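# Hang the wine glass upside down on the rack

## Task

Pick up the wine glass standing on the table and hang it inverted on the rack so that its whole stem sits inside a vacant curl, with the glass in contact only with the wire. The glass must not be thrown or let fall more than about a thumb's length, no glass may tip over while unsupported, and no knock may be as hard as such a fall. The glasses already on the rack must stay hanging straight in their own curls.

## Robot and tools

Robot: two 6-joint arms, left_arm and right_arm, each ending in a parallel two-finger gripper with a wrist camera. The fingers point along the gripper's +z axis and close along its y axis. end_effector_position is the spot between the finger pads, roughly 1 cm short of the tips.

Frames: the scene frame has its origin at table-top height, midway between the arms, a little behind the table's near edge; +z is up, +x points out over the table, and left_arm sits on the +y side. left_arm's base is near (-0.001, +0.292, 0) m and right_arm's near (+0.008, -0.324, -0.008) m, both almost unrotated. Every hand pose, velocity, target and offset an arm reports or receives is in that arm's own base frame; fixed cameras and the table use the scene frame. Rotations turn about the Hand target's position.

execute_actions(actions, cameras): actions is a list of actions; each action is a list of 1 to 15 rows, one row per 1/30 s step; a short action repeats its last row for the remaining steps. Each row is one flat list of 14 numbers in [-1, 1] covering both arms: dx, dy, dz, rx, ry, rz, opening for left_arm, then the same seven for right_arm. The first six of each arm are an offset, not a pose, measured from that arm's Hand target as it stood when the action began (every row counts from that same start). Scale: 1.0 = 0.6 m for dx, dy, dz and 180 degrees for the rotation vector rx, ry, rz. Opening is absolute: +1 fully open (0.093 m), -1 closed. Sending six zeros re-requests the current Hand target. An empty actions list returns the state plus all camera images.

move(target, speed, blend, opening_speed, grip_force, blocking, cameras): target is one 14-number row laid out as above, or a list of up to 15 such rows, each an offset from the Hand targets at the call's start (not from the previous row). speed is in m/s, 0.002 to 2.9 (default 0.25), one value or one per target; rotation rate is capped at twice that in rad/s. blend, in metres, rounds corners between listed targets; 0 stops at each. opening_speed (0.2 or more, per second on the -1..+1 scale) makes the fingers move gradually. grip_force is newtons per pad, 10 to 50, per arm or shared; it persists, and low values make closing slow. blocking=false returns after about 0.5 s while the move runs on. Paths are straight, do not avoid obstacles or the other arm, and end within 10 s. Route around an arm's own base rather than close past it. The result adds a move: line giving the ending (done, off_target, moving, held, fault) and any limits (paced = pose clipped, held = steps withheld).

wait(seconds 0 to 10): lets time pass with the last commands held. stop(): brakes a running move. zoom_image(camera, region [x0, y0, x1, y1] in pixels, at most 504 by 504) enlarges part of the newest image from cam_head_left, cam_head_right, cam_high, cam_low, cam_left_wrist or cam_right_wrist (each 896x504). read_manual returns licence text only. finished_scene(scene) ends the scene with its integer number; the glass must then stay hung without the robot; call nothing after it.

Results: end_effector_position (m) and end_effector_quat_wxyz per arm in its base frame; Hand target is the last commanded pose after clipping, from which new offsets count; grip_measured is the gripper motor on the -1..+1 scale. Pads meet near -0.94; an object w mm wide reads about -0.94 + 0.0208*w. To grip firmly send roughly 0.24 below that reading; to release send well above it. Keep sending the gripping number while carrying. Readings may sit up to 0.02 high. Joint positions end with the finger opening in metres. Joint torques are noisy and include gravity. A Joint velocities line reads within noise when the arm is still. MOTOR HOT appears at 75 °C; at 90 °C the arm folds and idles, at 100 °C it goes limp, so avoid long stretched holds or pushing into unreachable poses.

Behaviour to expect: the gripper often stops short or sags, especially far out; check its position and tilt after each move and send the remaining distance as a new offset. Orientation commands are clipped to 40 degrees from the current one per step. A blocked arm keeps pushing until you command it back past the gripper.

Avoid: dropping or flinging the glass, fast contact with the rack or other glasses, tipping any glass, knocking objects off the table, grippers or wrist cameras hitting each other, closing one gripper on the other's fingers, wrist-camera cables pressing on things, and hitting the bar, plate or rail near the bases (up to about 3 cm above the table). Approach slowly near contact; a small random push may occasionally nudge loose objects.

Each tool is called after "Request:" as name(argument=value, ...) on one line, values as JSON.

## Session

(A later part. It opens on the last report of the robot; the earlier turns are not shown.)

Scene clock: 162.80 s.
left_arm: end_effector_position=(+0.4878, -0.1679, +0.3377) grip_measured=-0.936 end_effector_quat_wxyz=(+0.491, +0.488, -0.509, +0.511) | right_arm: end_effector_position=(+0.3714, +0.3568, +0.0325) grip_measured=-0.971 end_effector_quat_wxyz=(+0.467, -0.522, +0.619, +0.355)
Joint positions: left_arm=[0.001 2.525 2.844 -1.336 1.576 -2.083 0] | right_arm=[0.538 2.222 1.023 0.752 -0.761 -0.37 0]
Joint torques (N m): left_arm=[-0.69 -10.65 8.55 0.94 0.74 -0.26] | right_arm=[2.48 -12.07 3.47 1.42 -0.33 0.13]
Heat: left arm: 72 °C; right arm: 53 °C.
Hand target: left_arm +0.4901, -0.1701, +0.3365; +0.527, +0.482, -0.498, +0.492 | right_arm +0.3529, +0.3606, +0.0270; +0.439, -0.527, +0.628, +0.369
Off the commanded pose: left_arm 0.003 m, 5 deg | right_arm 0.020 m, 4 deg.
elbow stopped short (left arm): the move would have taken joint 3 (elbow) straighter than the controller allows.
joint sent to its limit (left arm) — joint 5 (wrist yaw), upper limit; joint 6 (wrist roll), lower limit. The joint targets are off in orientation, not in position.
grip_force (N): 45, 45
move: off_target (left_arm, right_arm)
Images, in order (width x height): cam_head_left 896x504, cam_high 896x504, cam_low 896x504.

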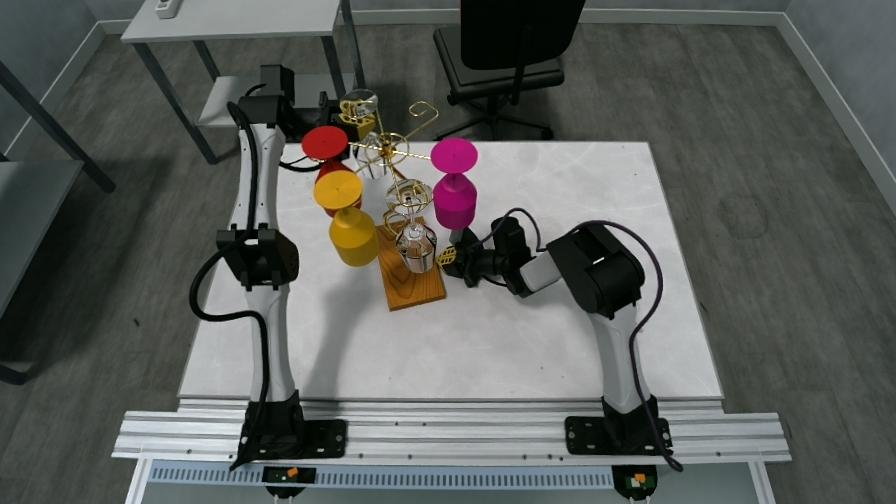

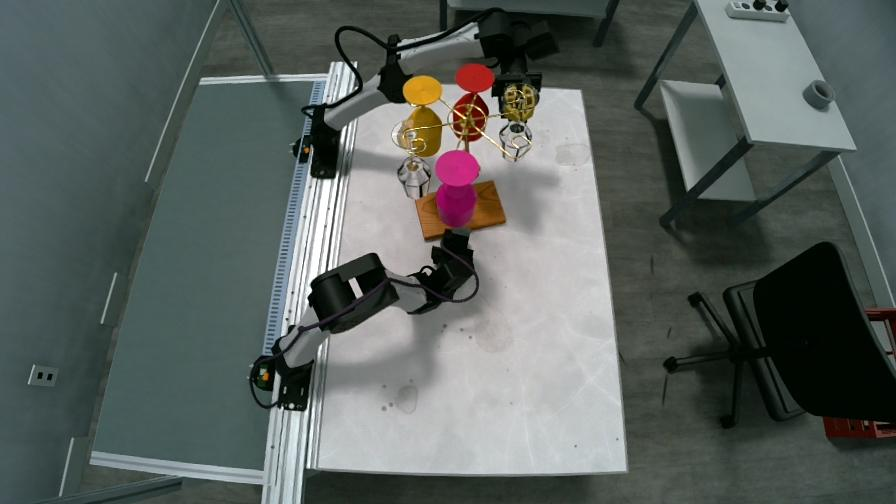

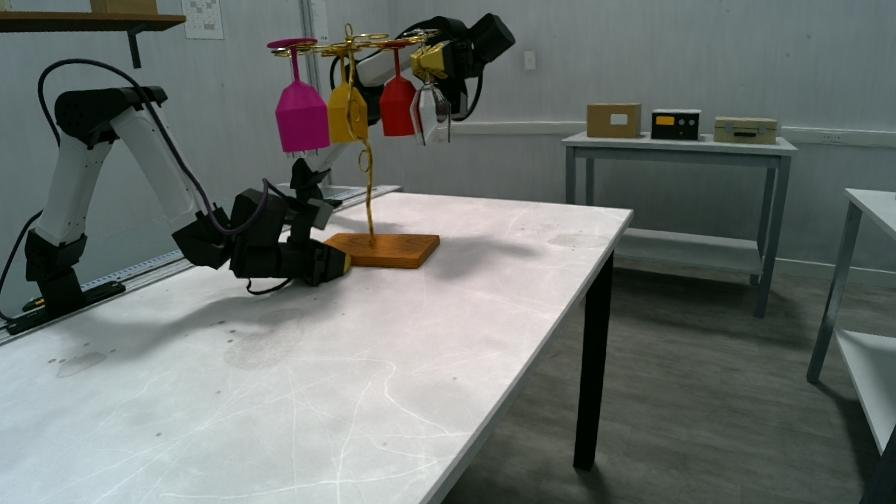

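Request:
move(target=[0.001,-0.014,-0.014,0,0,0,-1,0,0,0,0,0,0,-1], speed=0.03, cameras=["cam_high","cam_low","cam_head_left"])

Request:
zoom_image(camera="cam_high", region=[490, 75, 550, 135])

Request:
zoom_image(camera="cam_low", region=[370, 10, 460, 100])

Request:
zoom_image(camera="cam_head_left", region=[330, 80, 410, 160])

Scene clock: 164.87 s.
left_arm: end_effector_position=(+0.4871, -0.1720, +0.3370) grip_measured=-0.936 end_effector_quat_wxyz=(+0.495, +0.486, -0.510, +0.508) | right_arm: end_effector_position=(+0.3714, +0.3568, +0.0325) grip_measured=-0.971 end_effector_quat_wxyz=(+0.467, -0.522, +0.619, +0.355)
Joint positions: left_arm=[-0.007 2.532 2.853 -1.336 1.58 -2.089 0] | right_arm=[0.538 2.222 1.023 0.752 -0.761 -0.37 0]
Joint torques (N m): left_arm=[-1.68 -9.91 7.71 0.89 0.67 -0.18] | right_arm=[2.54 -12.07 3.45 1.43 -0.33 0.11]
Heat: left arm: 72 °C; right arm: 53 °C.
Hand target: left_arm +0.4907, -0.1786, +0.3280; +0.527, +0.482, -0.498, +0.492 | right_arm +0.3529, +0.3606, +0.0270; +0.439, -0.527, +0.628, +0.369
Off the commanded pose: left_arm 0.012 m, 4 deg | right_arm 0.020 m, 4 deg.
elbow stopped short (left arm): the move would have taken joint 3 (elbow) straighter than the controller allows.
joint read past its limit (left arm) — joint 5 (wrist yaw), upper limit.
joint sent to its limit (left arm) — joint 5 (wrist yaw), upper limit; joint 6 (wrist roll), lower limit. The joint targets are off in orientation, not in position.
grip_force (N): 45, 45
move: off_target (left_arm, right_arm)
Images, in order (width x height): cam_head_left 896x504, cam_high 896x504, cam_low 896x504.

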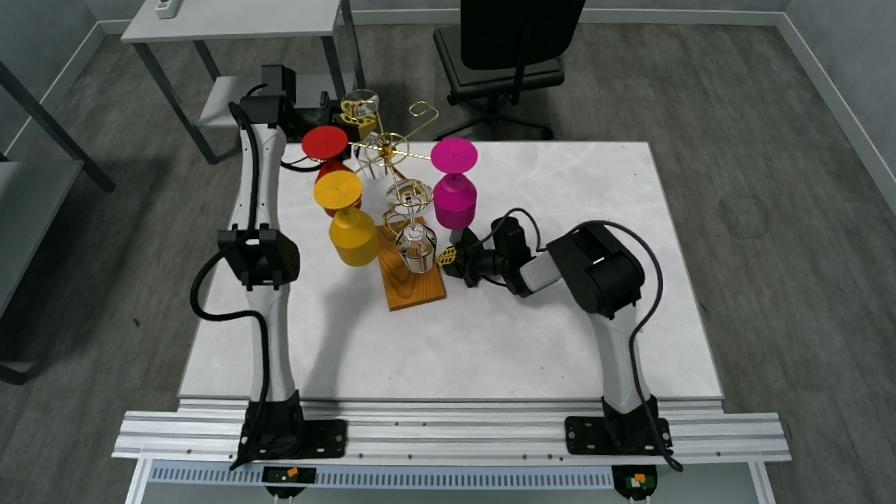

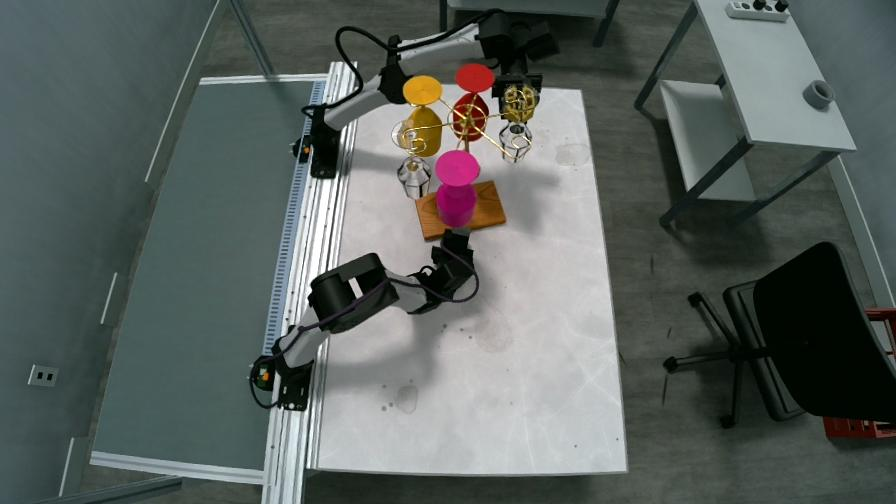

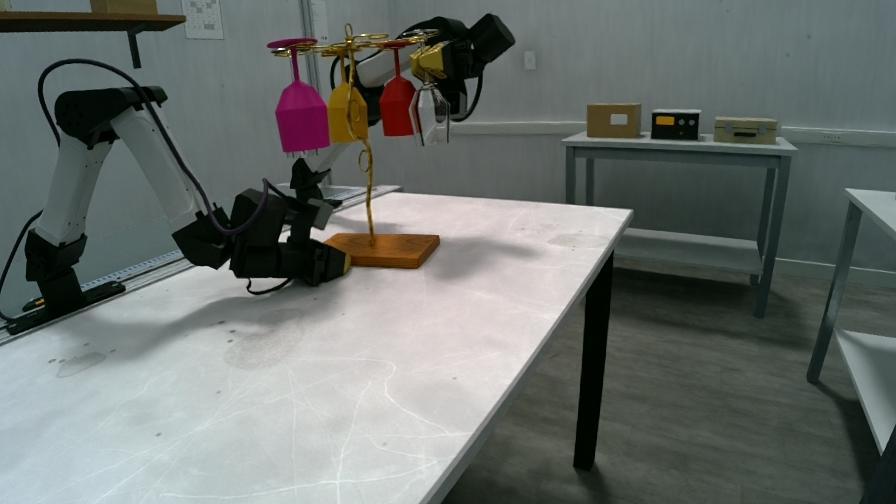

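Scaled by 8.400 from the camera's 896x504 image, which has a finer 1280x720 frame.

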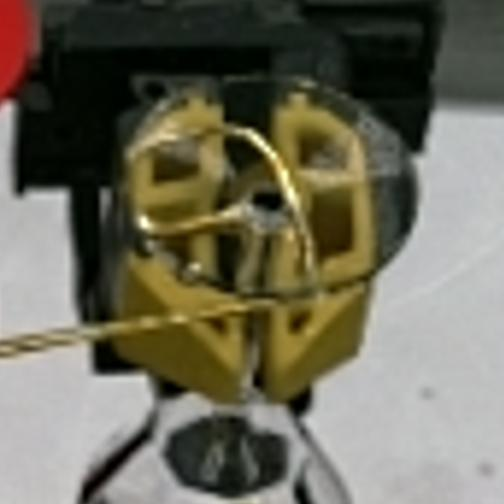

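Scaled by 5.600 from the camera's 896x504 image, which has a finer 1280x720 frame.

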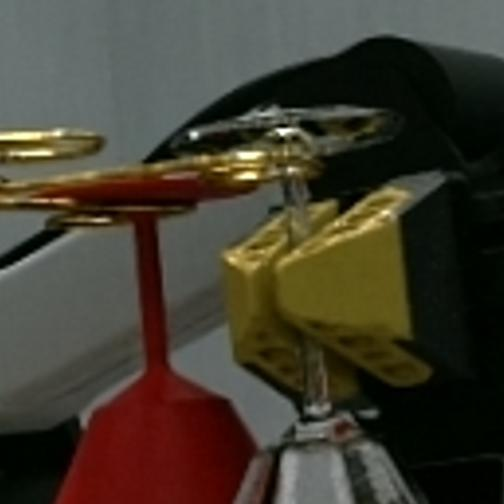

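Scaled by 6.300 from the camera's 896x504 image, which has a finer 1280x720 frame.

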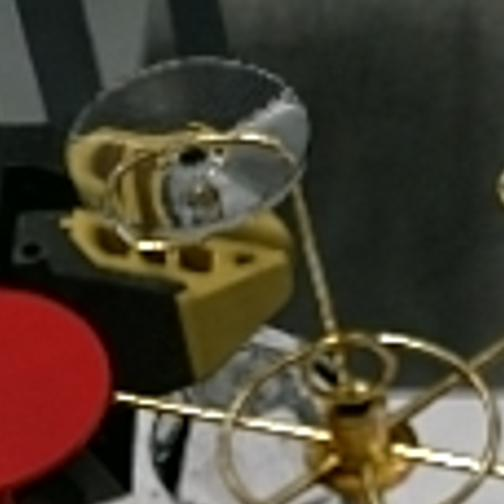

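Request:
move(target=[0.0,-0.004,-0.012,0,0,0,-1,0,0,0,0,0,0,-1], speed=0.03, cameras=["cam_high","cam_low","cam_head_left"])

Request:
zoom_image(camera="cam_high", region=[490, 75, 550, 135])

Request:
zoom_image(camera="cam_low", region=[370, 10, 460, 100])

Request:
zoom_image(camera="cam_head_left", region=[330, 80, 410, 160])

Scene clock: 166.07 s.
left_arm: end_effector_position=(+0.4868, -0.1730, +0.3370) grip_measured=-0.936 end_effector_quat_wxyz=(+0.496, +0.486, -0.510, +0.507) | right_arm: end_effector_position=(+0.3714, +0.3568, +0.0325) grip_measured=-0.971 end_effector_quat_wxyz=(+0.467, -0.522, +0.619, +0.355)
Joint positions: left_arm=[-0.009 2.532 2.853 -1.336 1.58 -2.091 0] | right_arm=[0.538 2.222 1.023 0.752 -0.761 -0.37 0]
Joint torques (N m): left_arm=[-1.96 -9.47 6.15 0.84 0.69 -0.19] | right_arm=[2.47 -12.15 3.54 1.44 -0.32 0.12]
Heat: left arm: 72 °C; right arm: 53 °C.
Hand target: left_arm +0.4907, -0.1809, +0.3209; +0.527, +0.482, -0.498, +0.492 | right_arm +0.3529, +0.3606, +0.0270; +0.439, -0.527, +0.628, +0.369
Off the commanded pose: left_arm 0.019 m, 4 deg | right_arm 0.020 m, 4 deg.
joint read past its limit (left arm) — joint 5 (wrist yaw), upper limit.
joint sent to its limit (left arm) — joint 5 (wrist yaw), upper limit; joint 6 (wrist roll), lower limit. The joint targets still meet the commanded pose.
grip_force (N): 45, 45
move: off_target (left_arm, right_arm)
Images, in order (width x height): cam_head_left 896x504, cam_high 896x504, cam_low 896x504.

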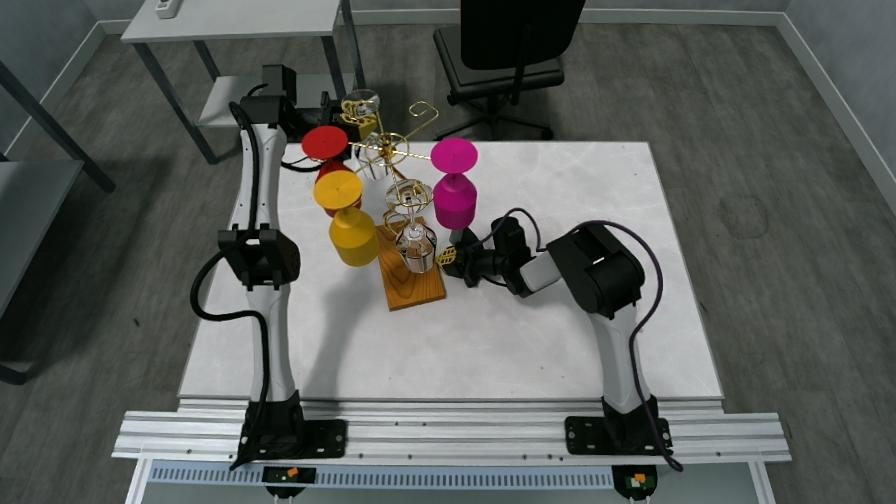

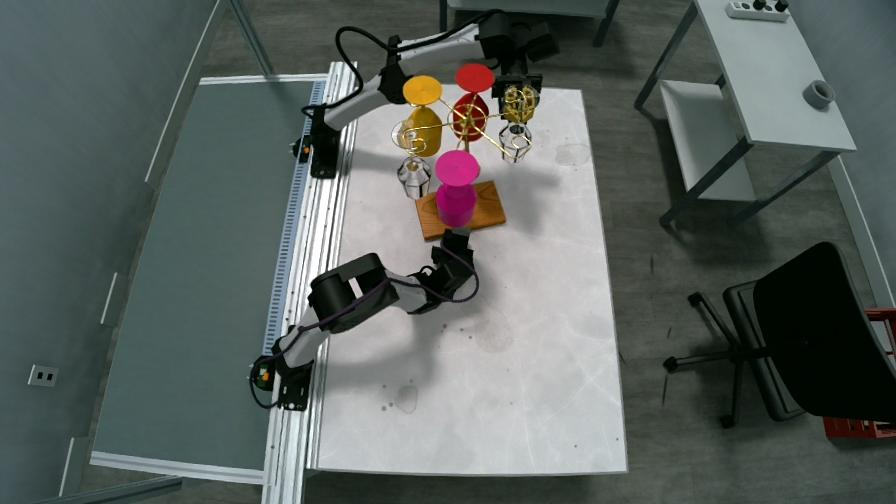

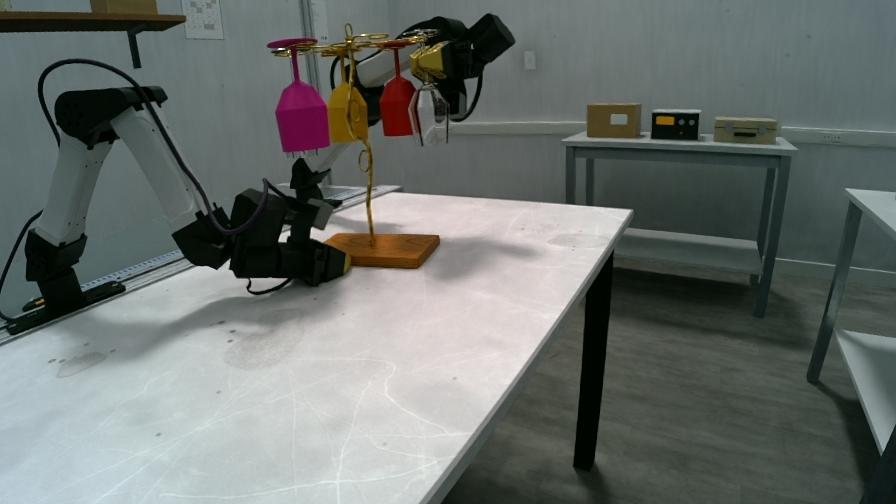

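Scaled by 8.400 from the camera's 896x504 image, which has a finer 1280x720 frame.

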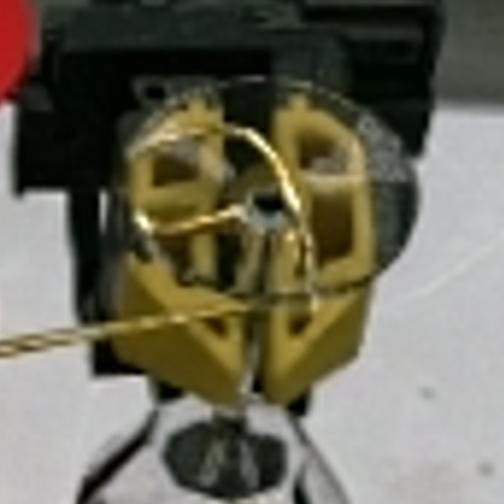

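Scaled by 5.600 from the camera's 896x504 image, which has a finer 1280x720 frame.

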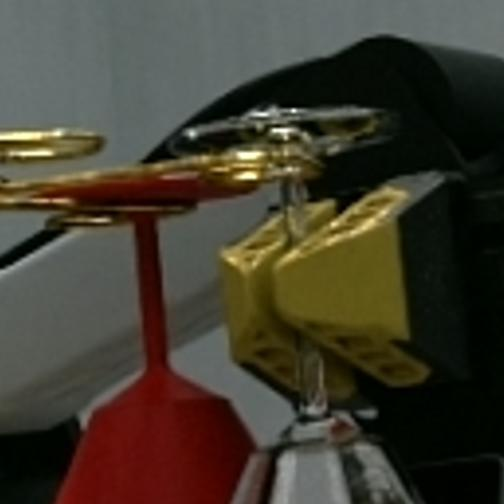

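Scaled by 6.300 from the camera's 896x504 image, which has a finer 1280x720 frame.

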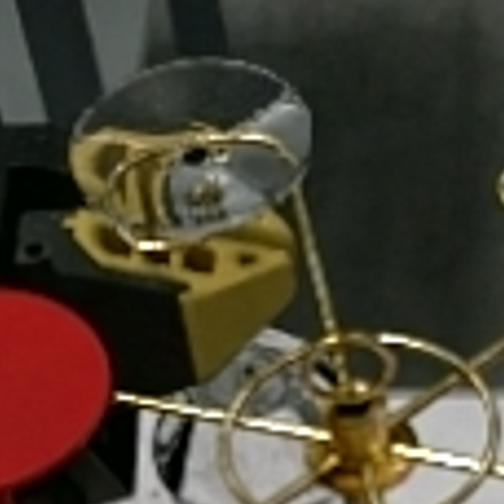

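Request:
move(target=[0.0,0,-0.013,0,0,0,-1,0,0,0,0,0,0,-1], speed=0.02, cameras=["cam_high","cam_low","cam_head_left"])

Request:
zoom_image(camera="cam_high", region=[490, 75, 550, 135])

Request:
zoom_image(camera="cam_low", region=[370, 10, 460, 100])

Scene clock: 167.43 s.
left_arm: end_effector_position=(+0.4871, -0.1733, +0.3362) grip_measured=-0.936 end_effector_quat_wxyz=(+0.496, +0.484, -0.511, +0.508) | right_arm: end_effector_position=(+0.3714, +0.3568, +0.0325) grip_measured=-0.971 end_effector_quat_wxyz=(+0.467, -0.522, +0.619, +0.355)
Joint positions: left_arm=[-0.01 2.532 2.849 -1.333 1.58 -2.086 0] | right_arm=[0.538 2.222 1.023 0.752 -0.761 -0.37 0]
Joint torques (N m): left_arm=[-1.98 -9.61 3.93 0.8 0.67 0.07] | right_arm=[2.48 -12.14 3.54 1.45 -0.32 0.14]
Heat: left arm: 72 °C; right arm: 54 °C.
Hand target: left_arm +0.4907, -0.1809, +0.3131; +0.527, +0.482, -0.498, +0.492 | right_arm +0.3529, +0.3606, +0.0270; +0.439, -0.527, +0.628, +0.369
Off the commanded pose: left_arm 0.025 m, 4 deg | right_arm 0.020 m, 4 deg.
joint read past its limit (left arm) — joint 5 (wrist yaw), upper limit.
joint sent to its limit (left arm) — joint 5 (wrist yaw), upper limit. The joint targets still meet the commanded pose.
grip_force (N): 45, 45
move: off_target (left_arm, right_arm)
Images, in order (width x height): cam_head_left 896x504, cam_high 896x504, cam_low 896x504.

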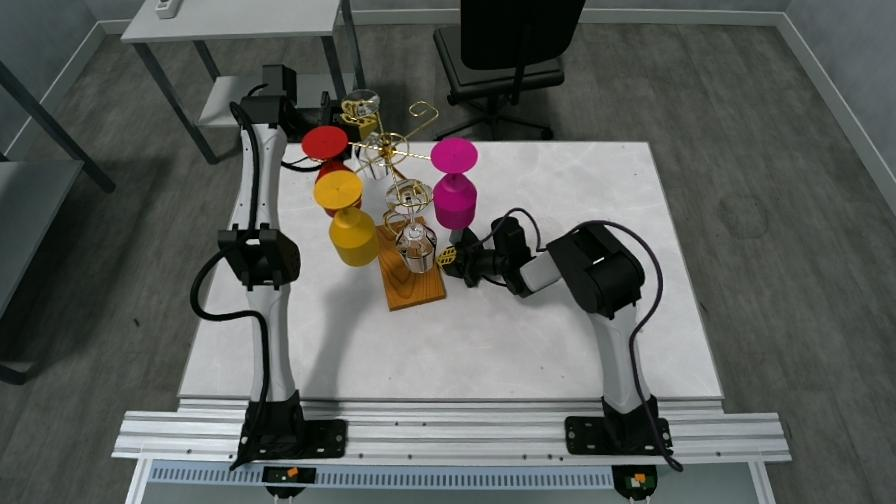

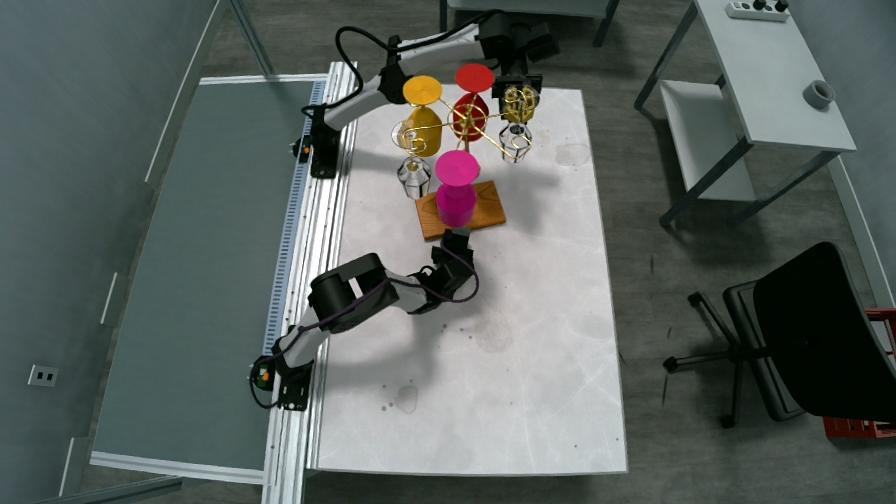

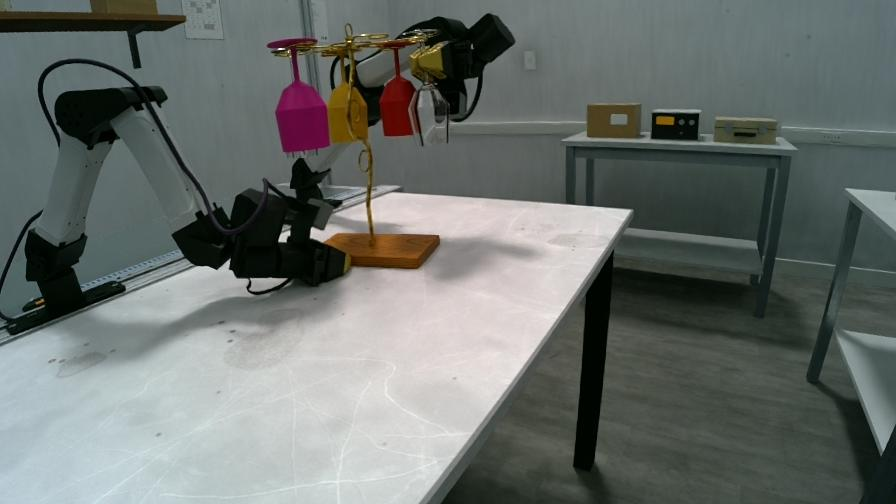

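Scaled by 8.400 from the camera's 896x504 image, which has a finer 1280x720 frame.

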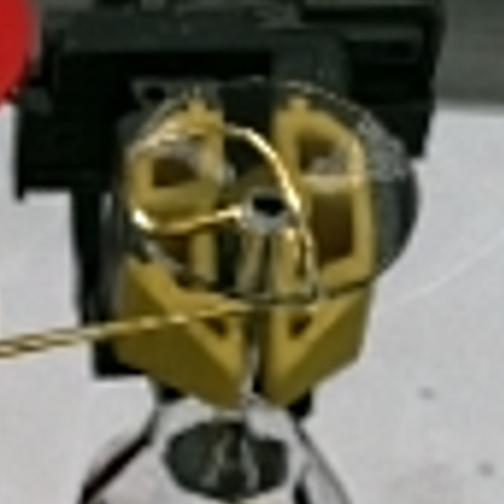

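Scaled by 5.600 from the camera's 896x504 image, which has a finer 1280x720 frame.

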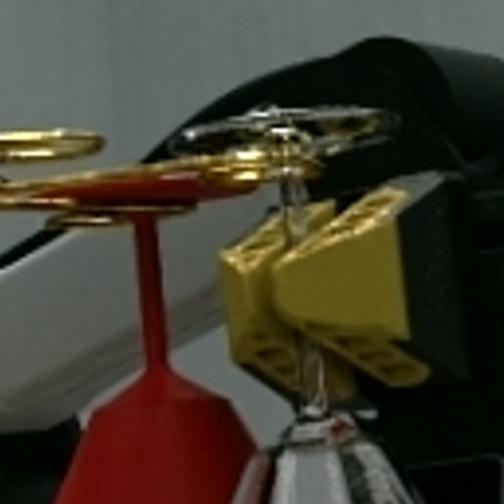

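Request:
move(target=[0.0,0,-0.009,0,0,0,-1,0,0,0,0,0,0,-1], speed=0.02)

Request:
move(target=[0.0,0,-0.007,0,0,0,-1,0,0,0,0,0,0,-1], speed=0.02, cameras=["cam_high","cam_low","cam_head_left"])

Request:
zoom_image(camera="cam_low", region=[370, 10, 460, 100])

Request:
zoom_image(camera="cam_high", region=[490, 75, 550, 135])

Scene clock: 168.83 s.
left_arm: end_effector_position=(+0.4879, -0.1733, +0.3355) grip_measured=-0.936 end_effector_quat_wxyz=(+0.492, +0.481, -0.515, +0.512) | right_arm: end_effector_position=(+0.3714, +0.3568, +0.0325) grip_measured=-0.971 end_effector_quat_wxyz=(+0.467, -0.522, +0.619, +0.355)
Joint positions: left_arm=[-0.01 2.532 2.845 -1.325 1.58 -2.075 0] | right_arm=[0.538 2.222 1.023 0.752 -0.761 -0.37 0]
Joint torques (N m): left_arm=[-1.99 -9.37 3.34 0.69 0.67 0.22] | right_arm=[2.51 -12.15 3.49 1.44 -0.33 0.13]
Heat: left arm: 71 °C; right arm: 54 °C.
Hand target: left_arm +0.4907, -0.1809, +0.3077; +0.526, +0.482, -0.498, +0.492 | right_arm +0.3529, +0.3606, +0.0270; +0.439, -0.527, +0.628, +0.369
Off the commanded pose: left_arm 0.029 m, 5 deg | right_arm 0.020 m, 4 deg.
joint read past its limit (left arm) — joint 5 (wrist yaw), upper limit.
joint sent to its limit (left arm) — joint 5 (wrist yaw), upper limit. The joint targets still meet the commanded pose.
grip_force (N): 45, 45
move: off_target (left_arm, right_arm)

Scene clock: 170.30 s.
left_arm: end_effector_position=(+0.4880, -0.1735, +0.3354) grip_measured=-0.936 end_effector_quat_wxyz=(+0.490, +0.478, -0.517, +0.514) | right_arm: end_effector_position=(+0.3714, +0.3568, +0.0325) grip_measured=-0.971 end_effector_quat_wxyz=(+0.467, -0.522, +0.619, +0.355)
Joint positions: left_arm=[-0.01 2.519 2.816 -1.305 1.58 -2.072 0] | right_arm=[0.538 2.222 1.023 0.752 -0.761 -0.37 0]
Joint torques (N m): left_arm=[-2.02 -8.99 2.86 0.56 0.65 0.3] | right_arm=[2.47 -12.14 3.49 1.45 -0.32 0.14]
Heat: left arm: 71 °C; right arm: 54 °C.
Hand target: left_arm +0.4907, -0.1810, +0.3035; +0.527, +0.482, -0.498, +0.492 | right_arm +0.3529, +0.3606, +0.0270; +0.439, -0.527, +0.628, +0.369
Off the commanded pose: left_arm 0.033 m, 5 deg | right_arm 0.020 m, 4 deg.
joint read past its limit (left arm) — joint 5 (wrist yaw), upper limit.
joint sent to its limit (left arm) — joint 5 (wrist yaw), upper limit. The joint targets still meet the commanded pose.
grip_force (N): 45, 45
move: off_target (left_arm, right_arm)
Images, in order (width x height): cam_head_left 896x504, cam_high 896x504, cam_low 896x504.

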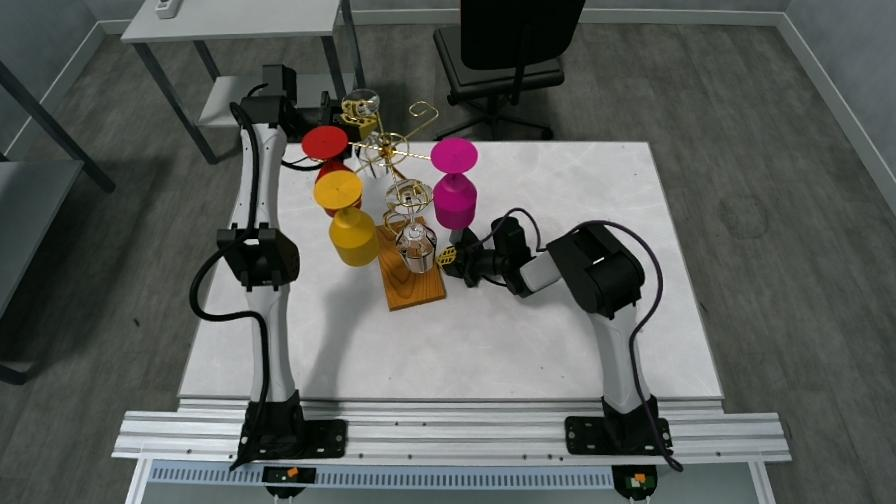

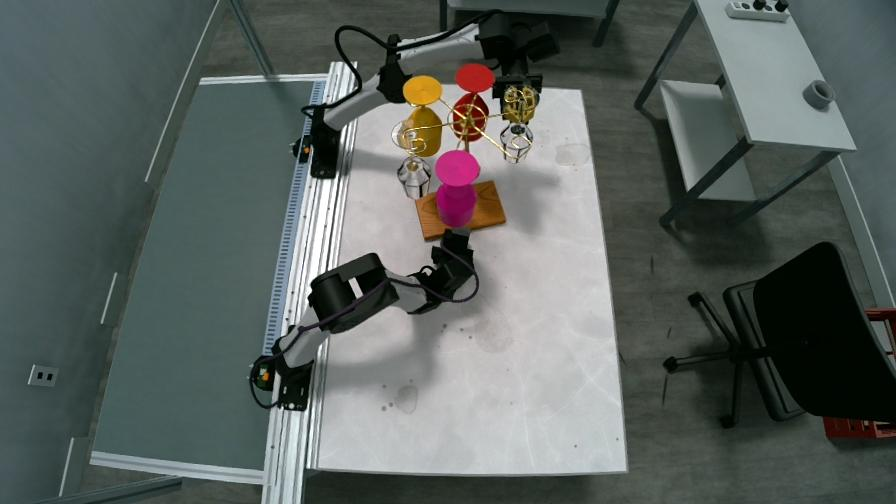

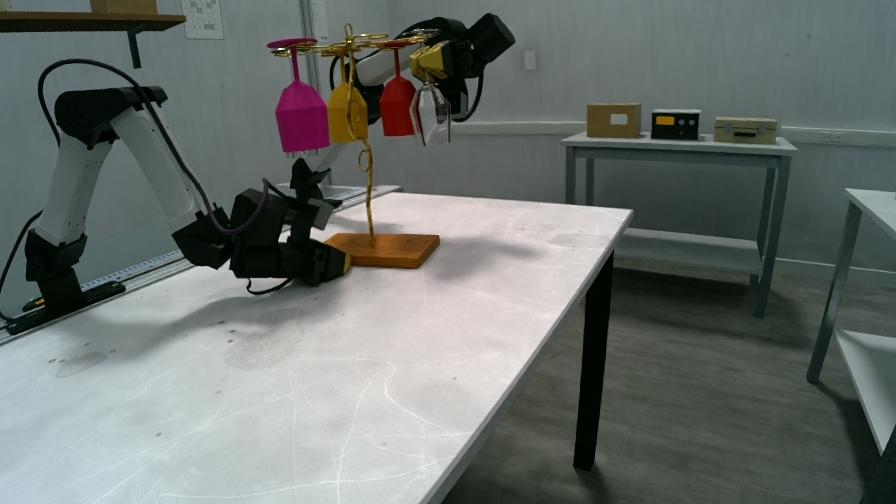

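Scaled by 5.600 from the camera's 896x504 image, which has a finer 1280x720 frame.

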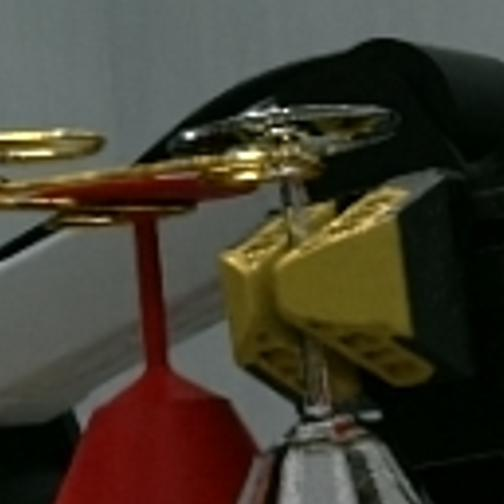

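Scaled by 8.400 from the camera's 896x504 image, which has a finer 1280x720 frame.

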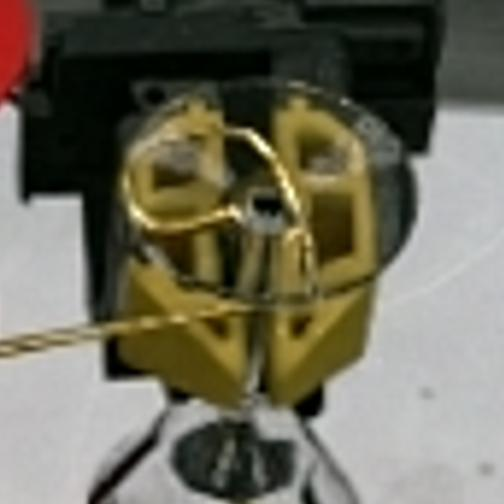

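Request:
zoom_image(camera="cam_low", region=[395, 20, 450, 50])

Request:
zoom_image(camera="cam_head_left", region=[335, 80, 385, 130])

Request:
execute_actions(actions=[], cameras=["cam_left_wrist","cam_head_right","cam_low"])

Scaled by 9.164 from the camera's 896x504 image, which has a finer 1280x720 frame.

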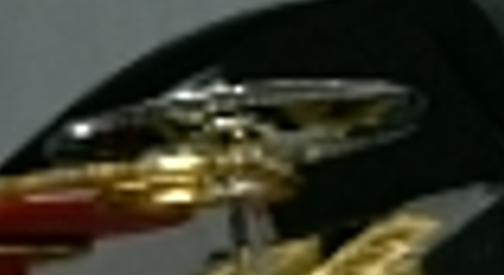

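Scaled by 10.080 from the camera's 896x504 image, which has a finer 1280x720 frame.

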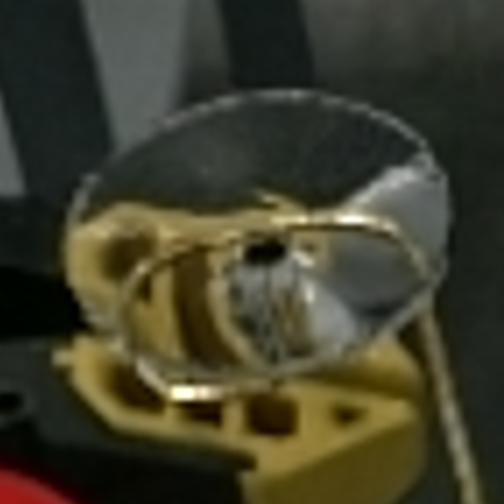

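Scene clock: 170.80 s.
left_arm: end_effector_position=(+0.4880, -0.1735, +0.3354) grip_measured=-0.936 end_effector_quat_wxyz=(+0.490, +0.478, -0.517, +0.514) | right_arm: end_effector_position=(+0.3714, +0.3568, +0.0325) grip_measured=-0.971 end_effector_quat_wxyz=(+0.467, -0.522, +0.619, +0.355)
Joint positions: left_arm=[-0.01 2.519 2.816 -1.305 1.58 -2.072 0] | right_arm=[0.538 2.222 1.023 0.752 -0.761 -0.37 0]
Joint velocities: within noise
Joint torques (N m): left_arm=[-2 -8.95 3.03 0.57 0.66 0.29] | right_arm=[2.48 -12.16 3.52 1.45 -0.33 0.12]
Heat: left arm: 71 °C; right arm: 54 °C.
Hand target: left_arm +0.4907, -0.1810, +0.3035; +0.527, +0.482, -0.498, +0.492 | right_arm +0.3529, +0.3606, +0.0270; +0.439, -0.527, +0.628, +0.369
Tool commands: left_gripper/opening=-1.0 right_gripper/opening=-1.0
Off the commanded pose: left_arm 0.033 m, 5 deg | right_arm 0.020 m, 4 deg.
joint read past its limit (left arm) — joint 5 (wrist yaw), upper limit.
grip_force (N): 45, 45
Images, in order (width x height): cam_head_right 896x504, cam_low 896x504, cam_left_wrist 896x504.

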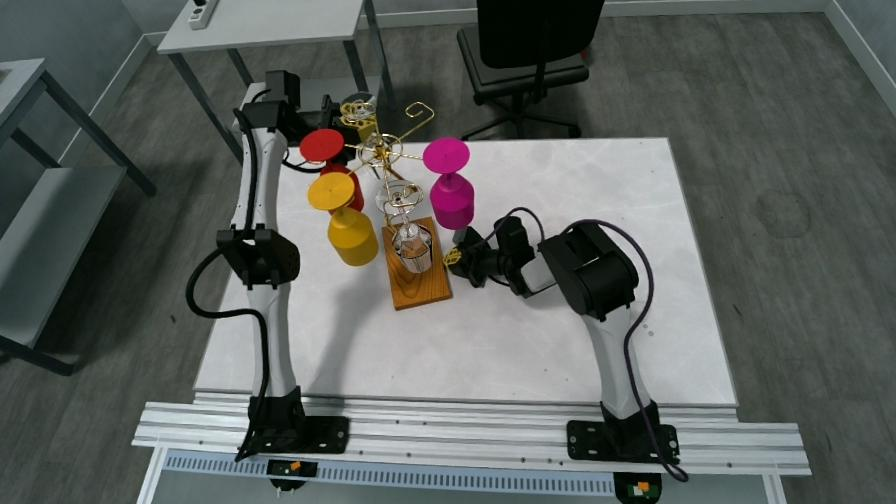

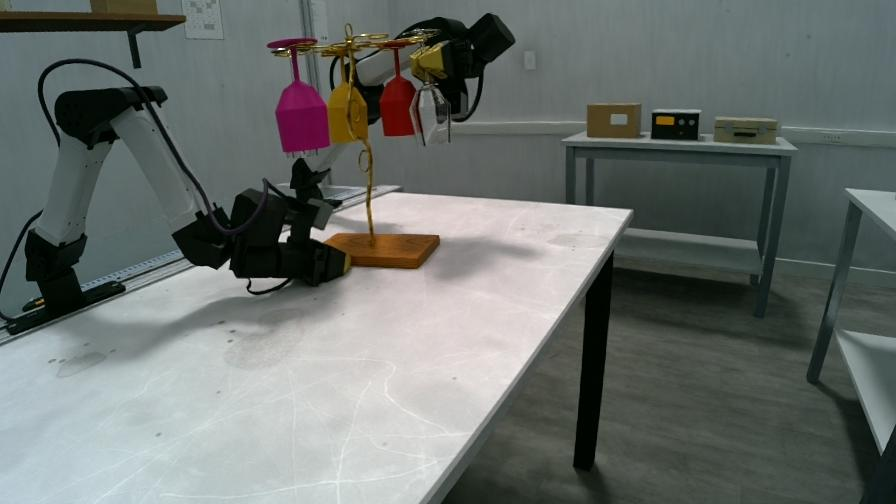

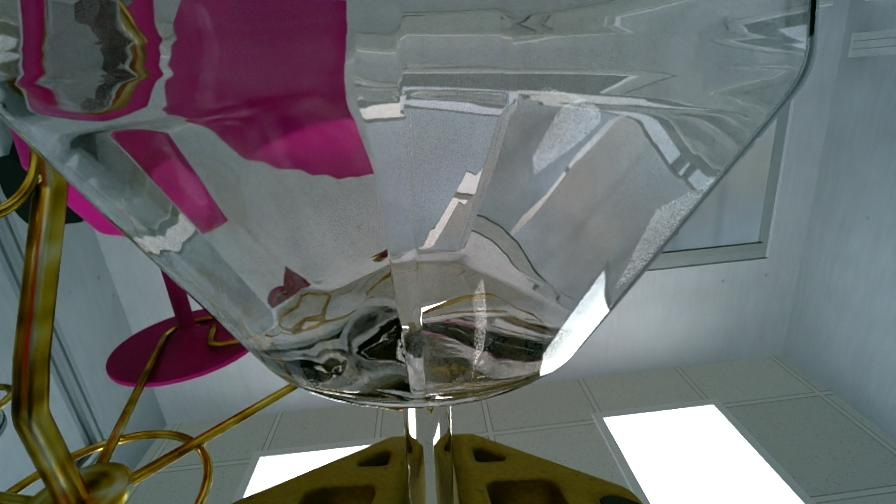

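Request:
move(target=[0.0,0.004,-0.01,0,0,0,-1,0,0,0,0,0,0,-1], speed=0.02)

Request:
move(target=[0.0,0.004,-0.007,0,0,0,-1,0,0,0,0,0,0,-1], speed=0.02, cameras=["cam_high","cam_low","cam_head_left"])

Request:
zoom_image(camera="cam_low", region=[395, 20, 450, 50])

Request:
zoom_image(camera="cam_high", region=[490, 75, 550, 135])

Request:
zoom_image(camera="cam_head_left", region=[335, 80, 385, 130])

Scene clock: 173.00 s.
left_arm: end_effector_position=(+0.4874, -0.1731, +0.3353) grip_measured=-0.936 end_effector_quat_wxyz=(+0.485, +0.473, -0.522, +0.519) | right_arm: end_effector_position=(+0.3714, +0.3568, +0.0325) grip_measured=-0.971 end_effector_quat_wxyz=(+0.467, -0.522, +0.619, +0.355)
Joint positions: left_arm=[-0.01 2.458 2.693 -1.219 1.58 -2.074 0] | right_arm=[0.538 2.222 1.023 0.752 -0.761 -0.37 0]
Joint torques (N m): left_arm=[-1.62 -8.27 2.7 0.47 0.68 0.33] | right_arm=[2.52 -12.1 3.54 1.44 -0.33 0.13]
Heat: left arm: 70 °C; right arm: 55 °C.
Hand target: left_arm +0.4907, -0.1785, +0.2976; +0.527, +0.482, -0.498, +0.493 | right_arm +0.3529, +0.3606, +0.0270; +0.439, -0.527, +0.628, +0.369
Off the commanded pose: left_arm 0.038 m, 6 deg | right_arm 0.020 m, 4 deg.
joint read past its limit (left arm) — joint 5 (wrist yaw), upper limit.
joint sent to its limit (left arm) — joint 5 (wrist yaw), upper limit. The joint targets are off in position, not in orientation.
grip_force (N): 45, 45
move: off_target (left_arm, right_arm)

Scene clock: 174.60 s.
left_arm: end_effector_position=(+0.4866, -0.1722, +0.3353) grip_measured=-0.936 end_effector_quat_wxyz=(+0.469, +0.459, -0.535, +0.532) | right_arm: end_effector_position=(+0.3714, +0.3568, +0.0325) grip_measured=-0.971 end_effector_quat_wxyz=(+0.467, -0.522, +0.619, +0.355)
Joint positions: left_arm=[-0.008 2.373 2.521 -1.055 1.58 -2.095 0] | right_arm=[0.538 2.222 1.023 0.752 -0.761 -0.37 0]
Joint torques (N m): left_arm=[-1.39 -7.75 2.56 0.55 0.63 -0.12] | right_arm=[2.47 -12.14 3.54 1.44 -0.32 0.13]
Heat: left arm: 70 °C; right arm: 55 °C.
Hand target: left_arm +0.4907, -0.1762, +0.2933; +0.527, +0.482, -0.498, +0.492 | right_arm +0.3530, +0.3605, +0.0270; +0.439, -0.527, +0.628, +0.369
Off the commanded pose: left_arm 0.042 m, 9 deg | right_arm 0.020 m, 4 deg.
joint read past its limit (left arm) — joint 5 (wrist yaw), upper limit.
joint sent to its limit (left arm) — joint 5 (wrist yaw), upper limit; joint 6 (wrist roll), lower limit. The joint targets still meet the commanded pose.
grip_force (N): 45, 45
move: off_target (left_arm, right_arm)
Images, in order (width x height): cam_head_left 896x504, cam_high 896x504, cam_low 896x504.

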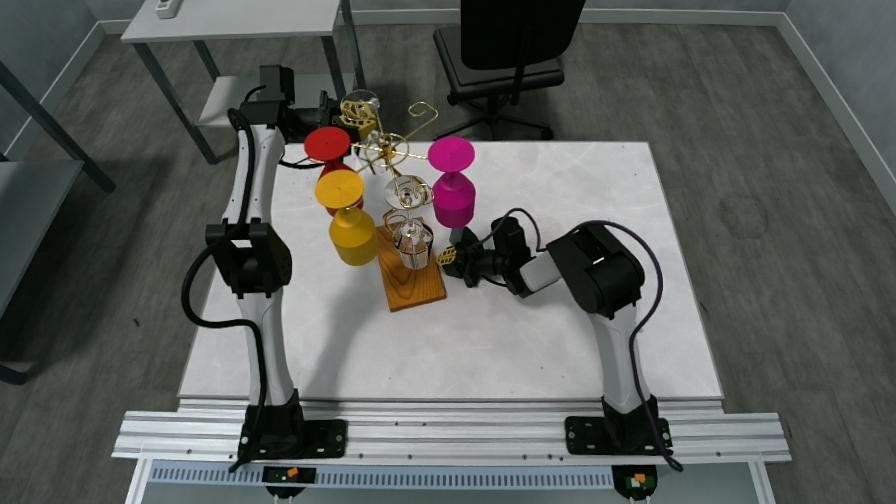

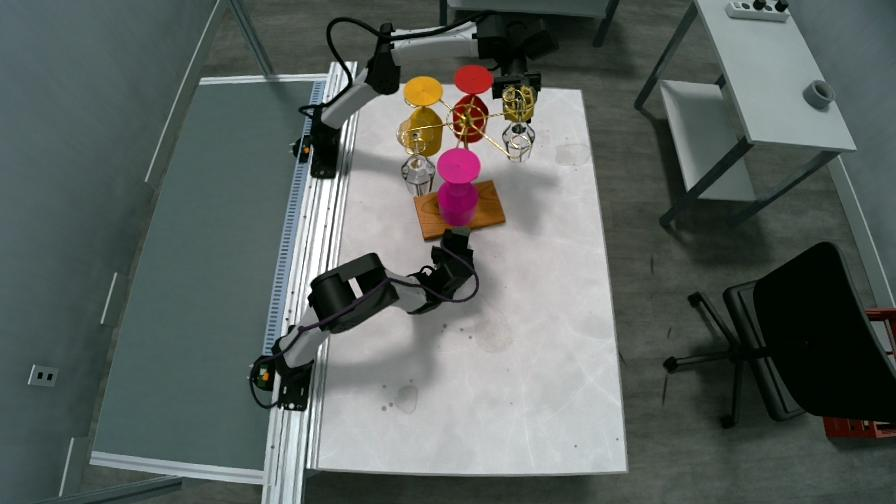

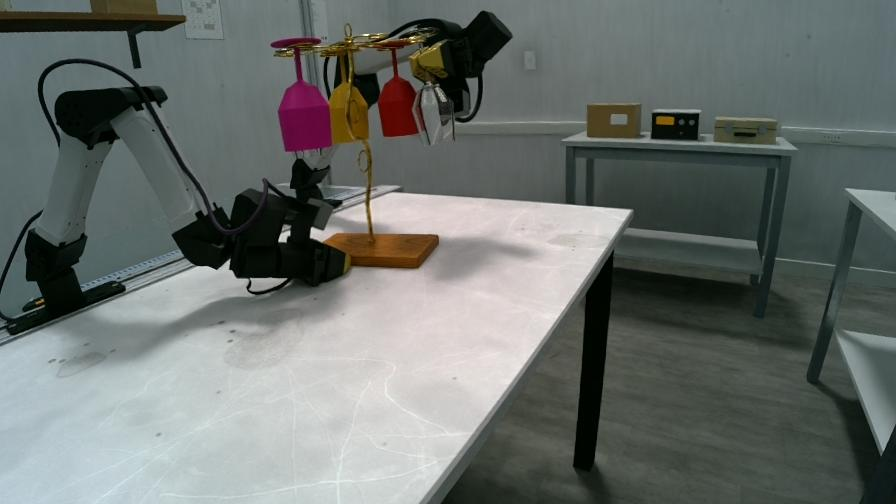

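Scaled by 9.164 from the camera's 896x504 image, which has a finer 1280x720 frame.

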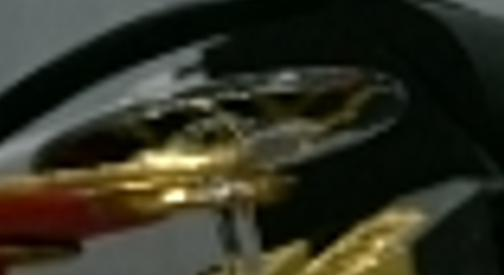

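Scaled by 8.400 from the camera's 896x504 image, which has a finer 1280x720 frame.

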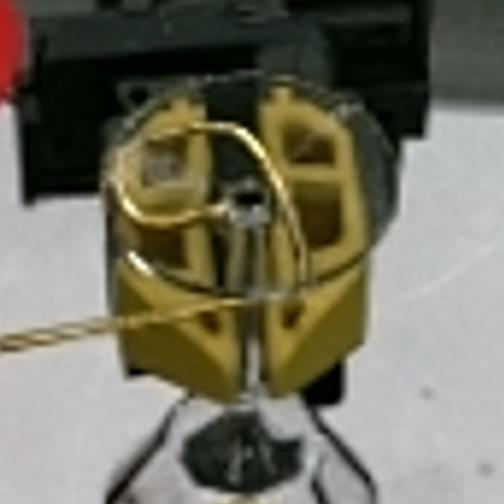

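Scaled by 10.080 from the camera's 896x504 image, which has a finer 1280x720 frame.

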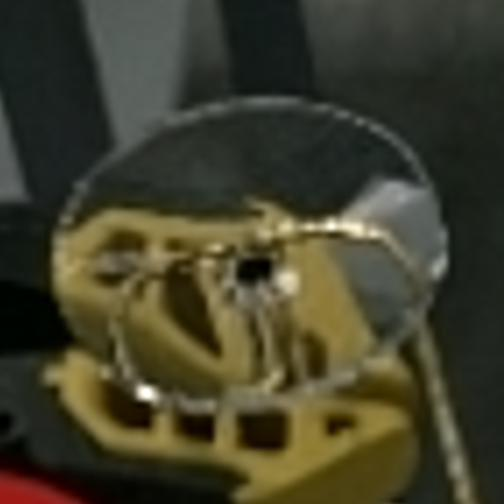

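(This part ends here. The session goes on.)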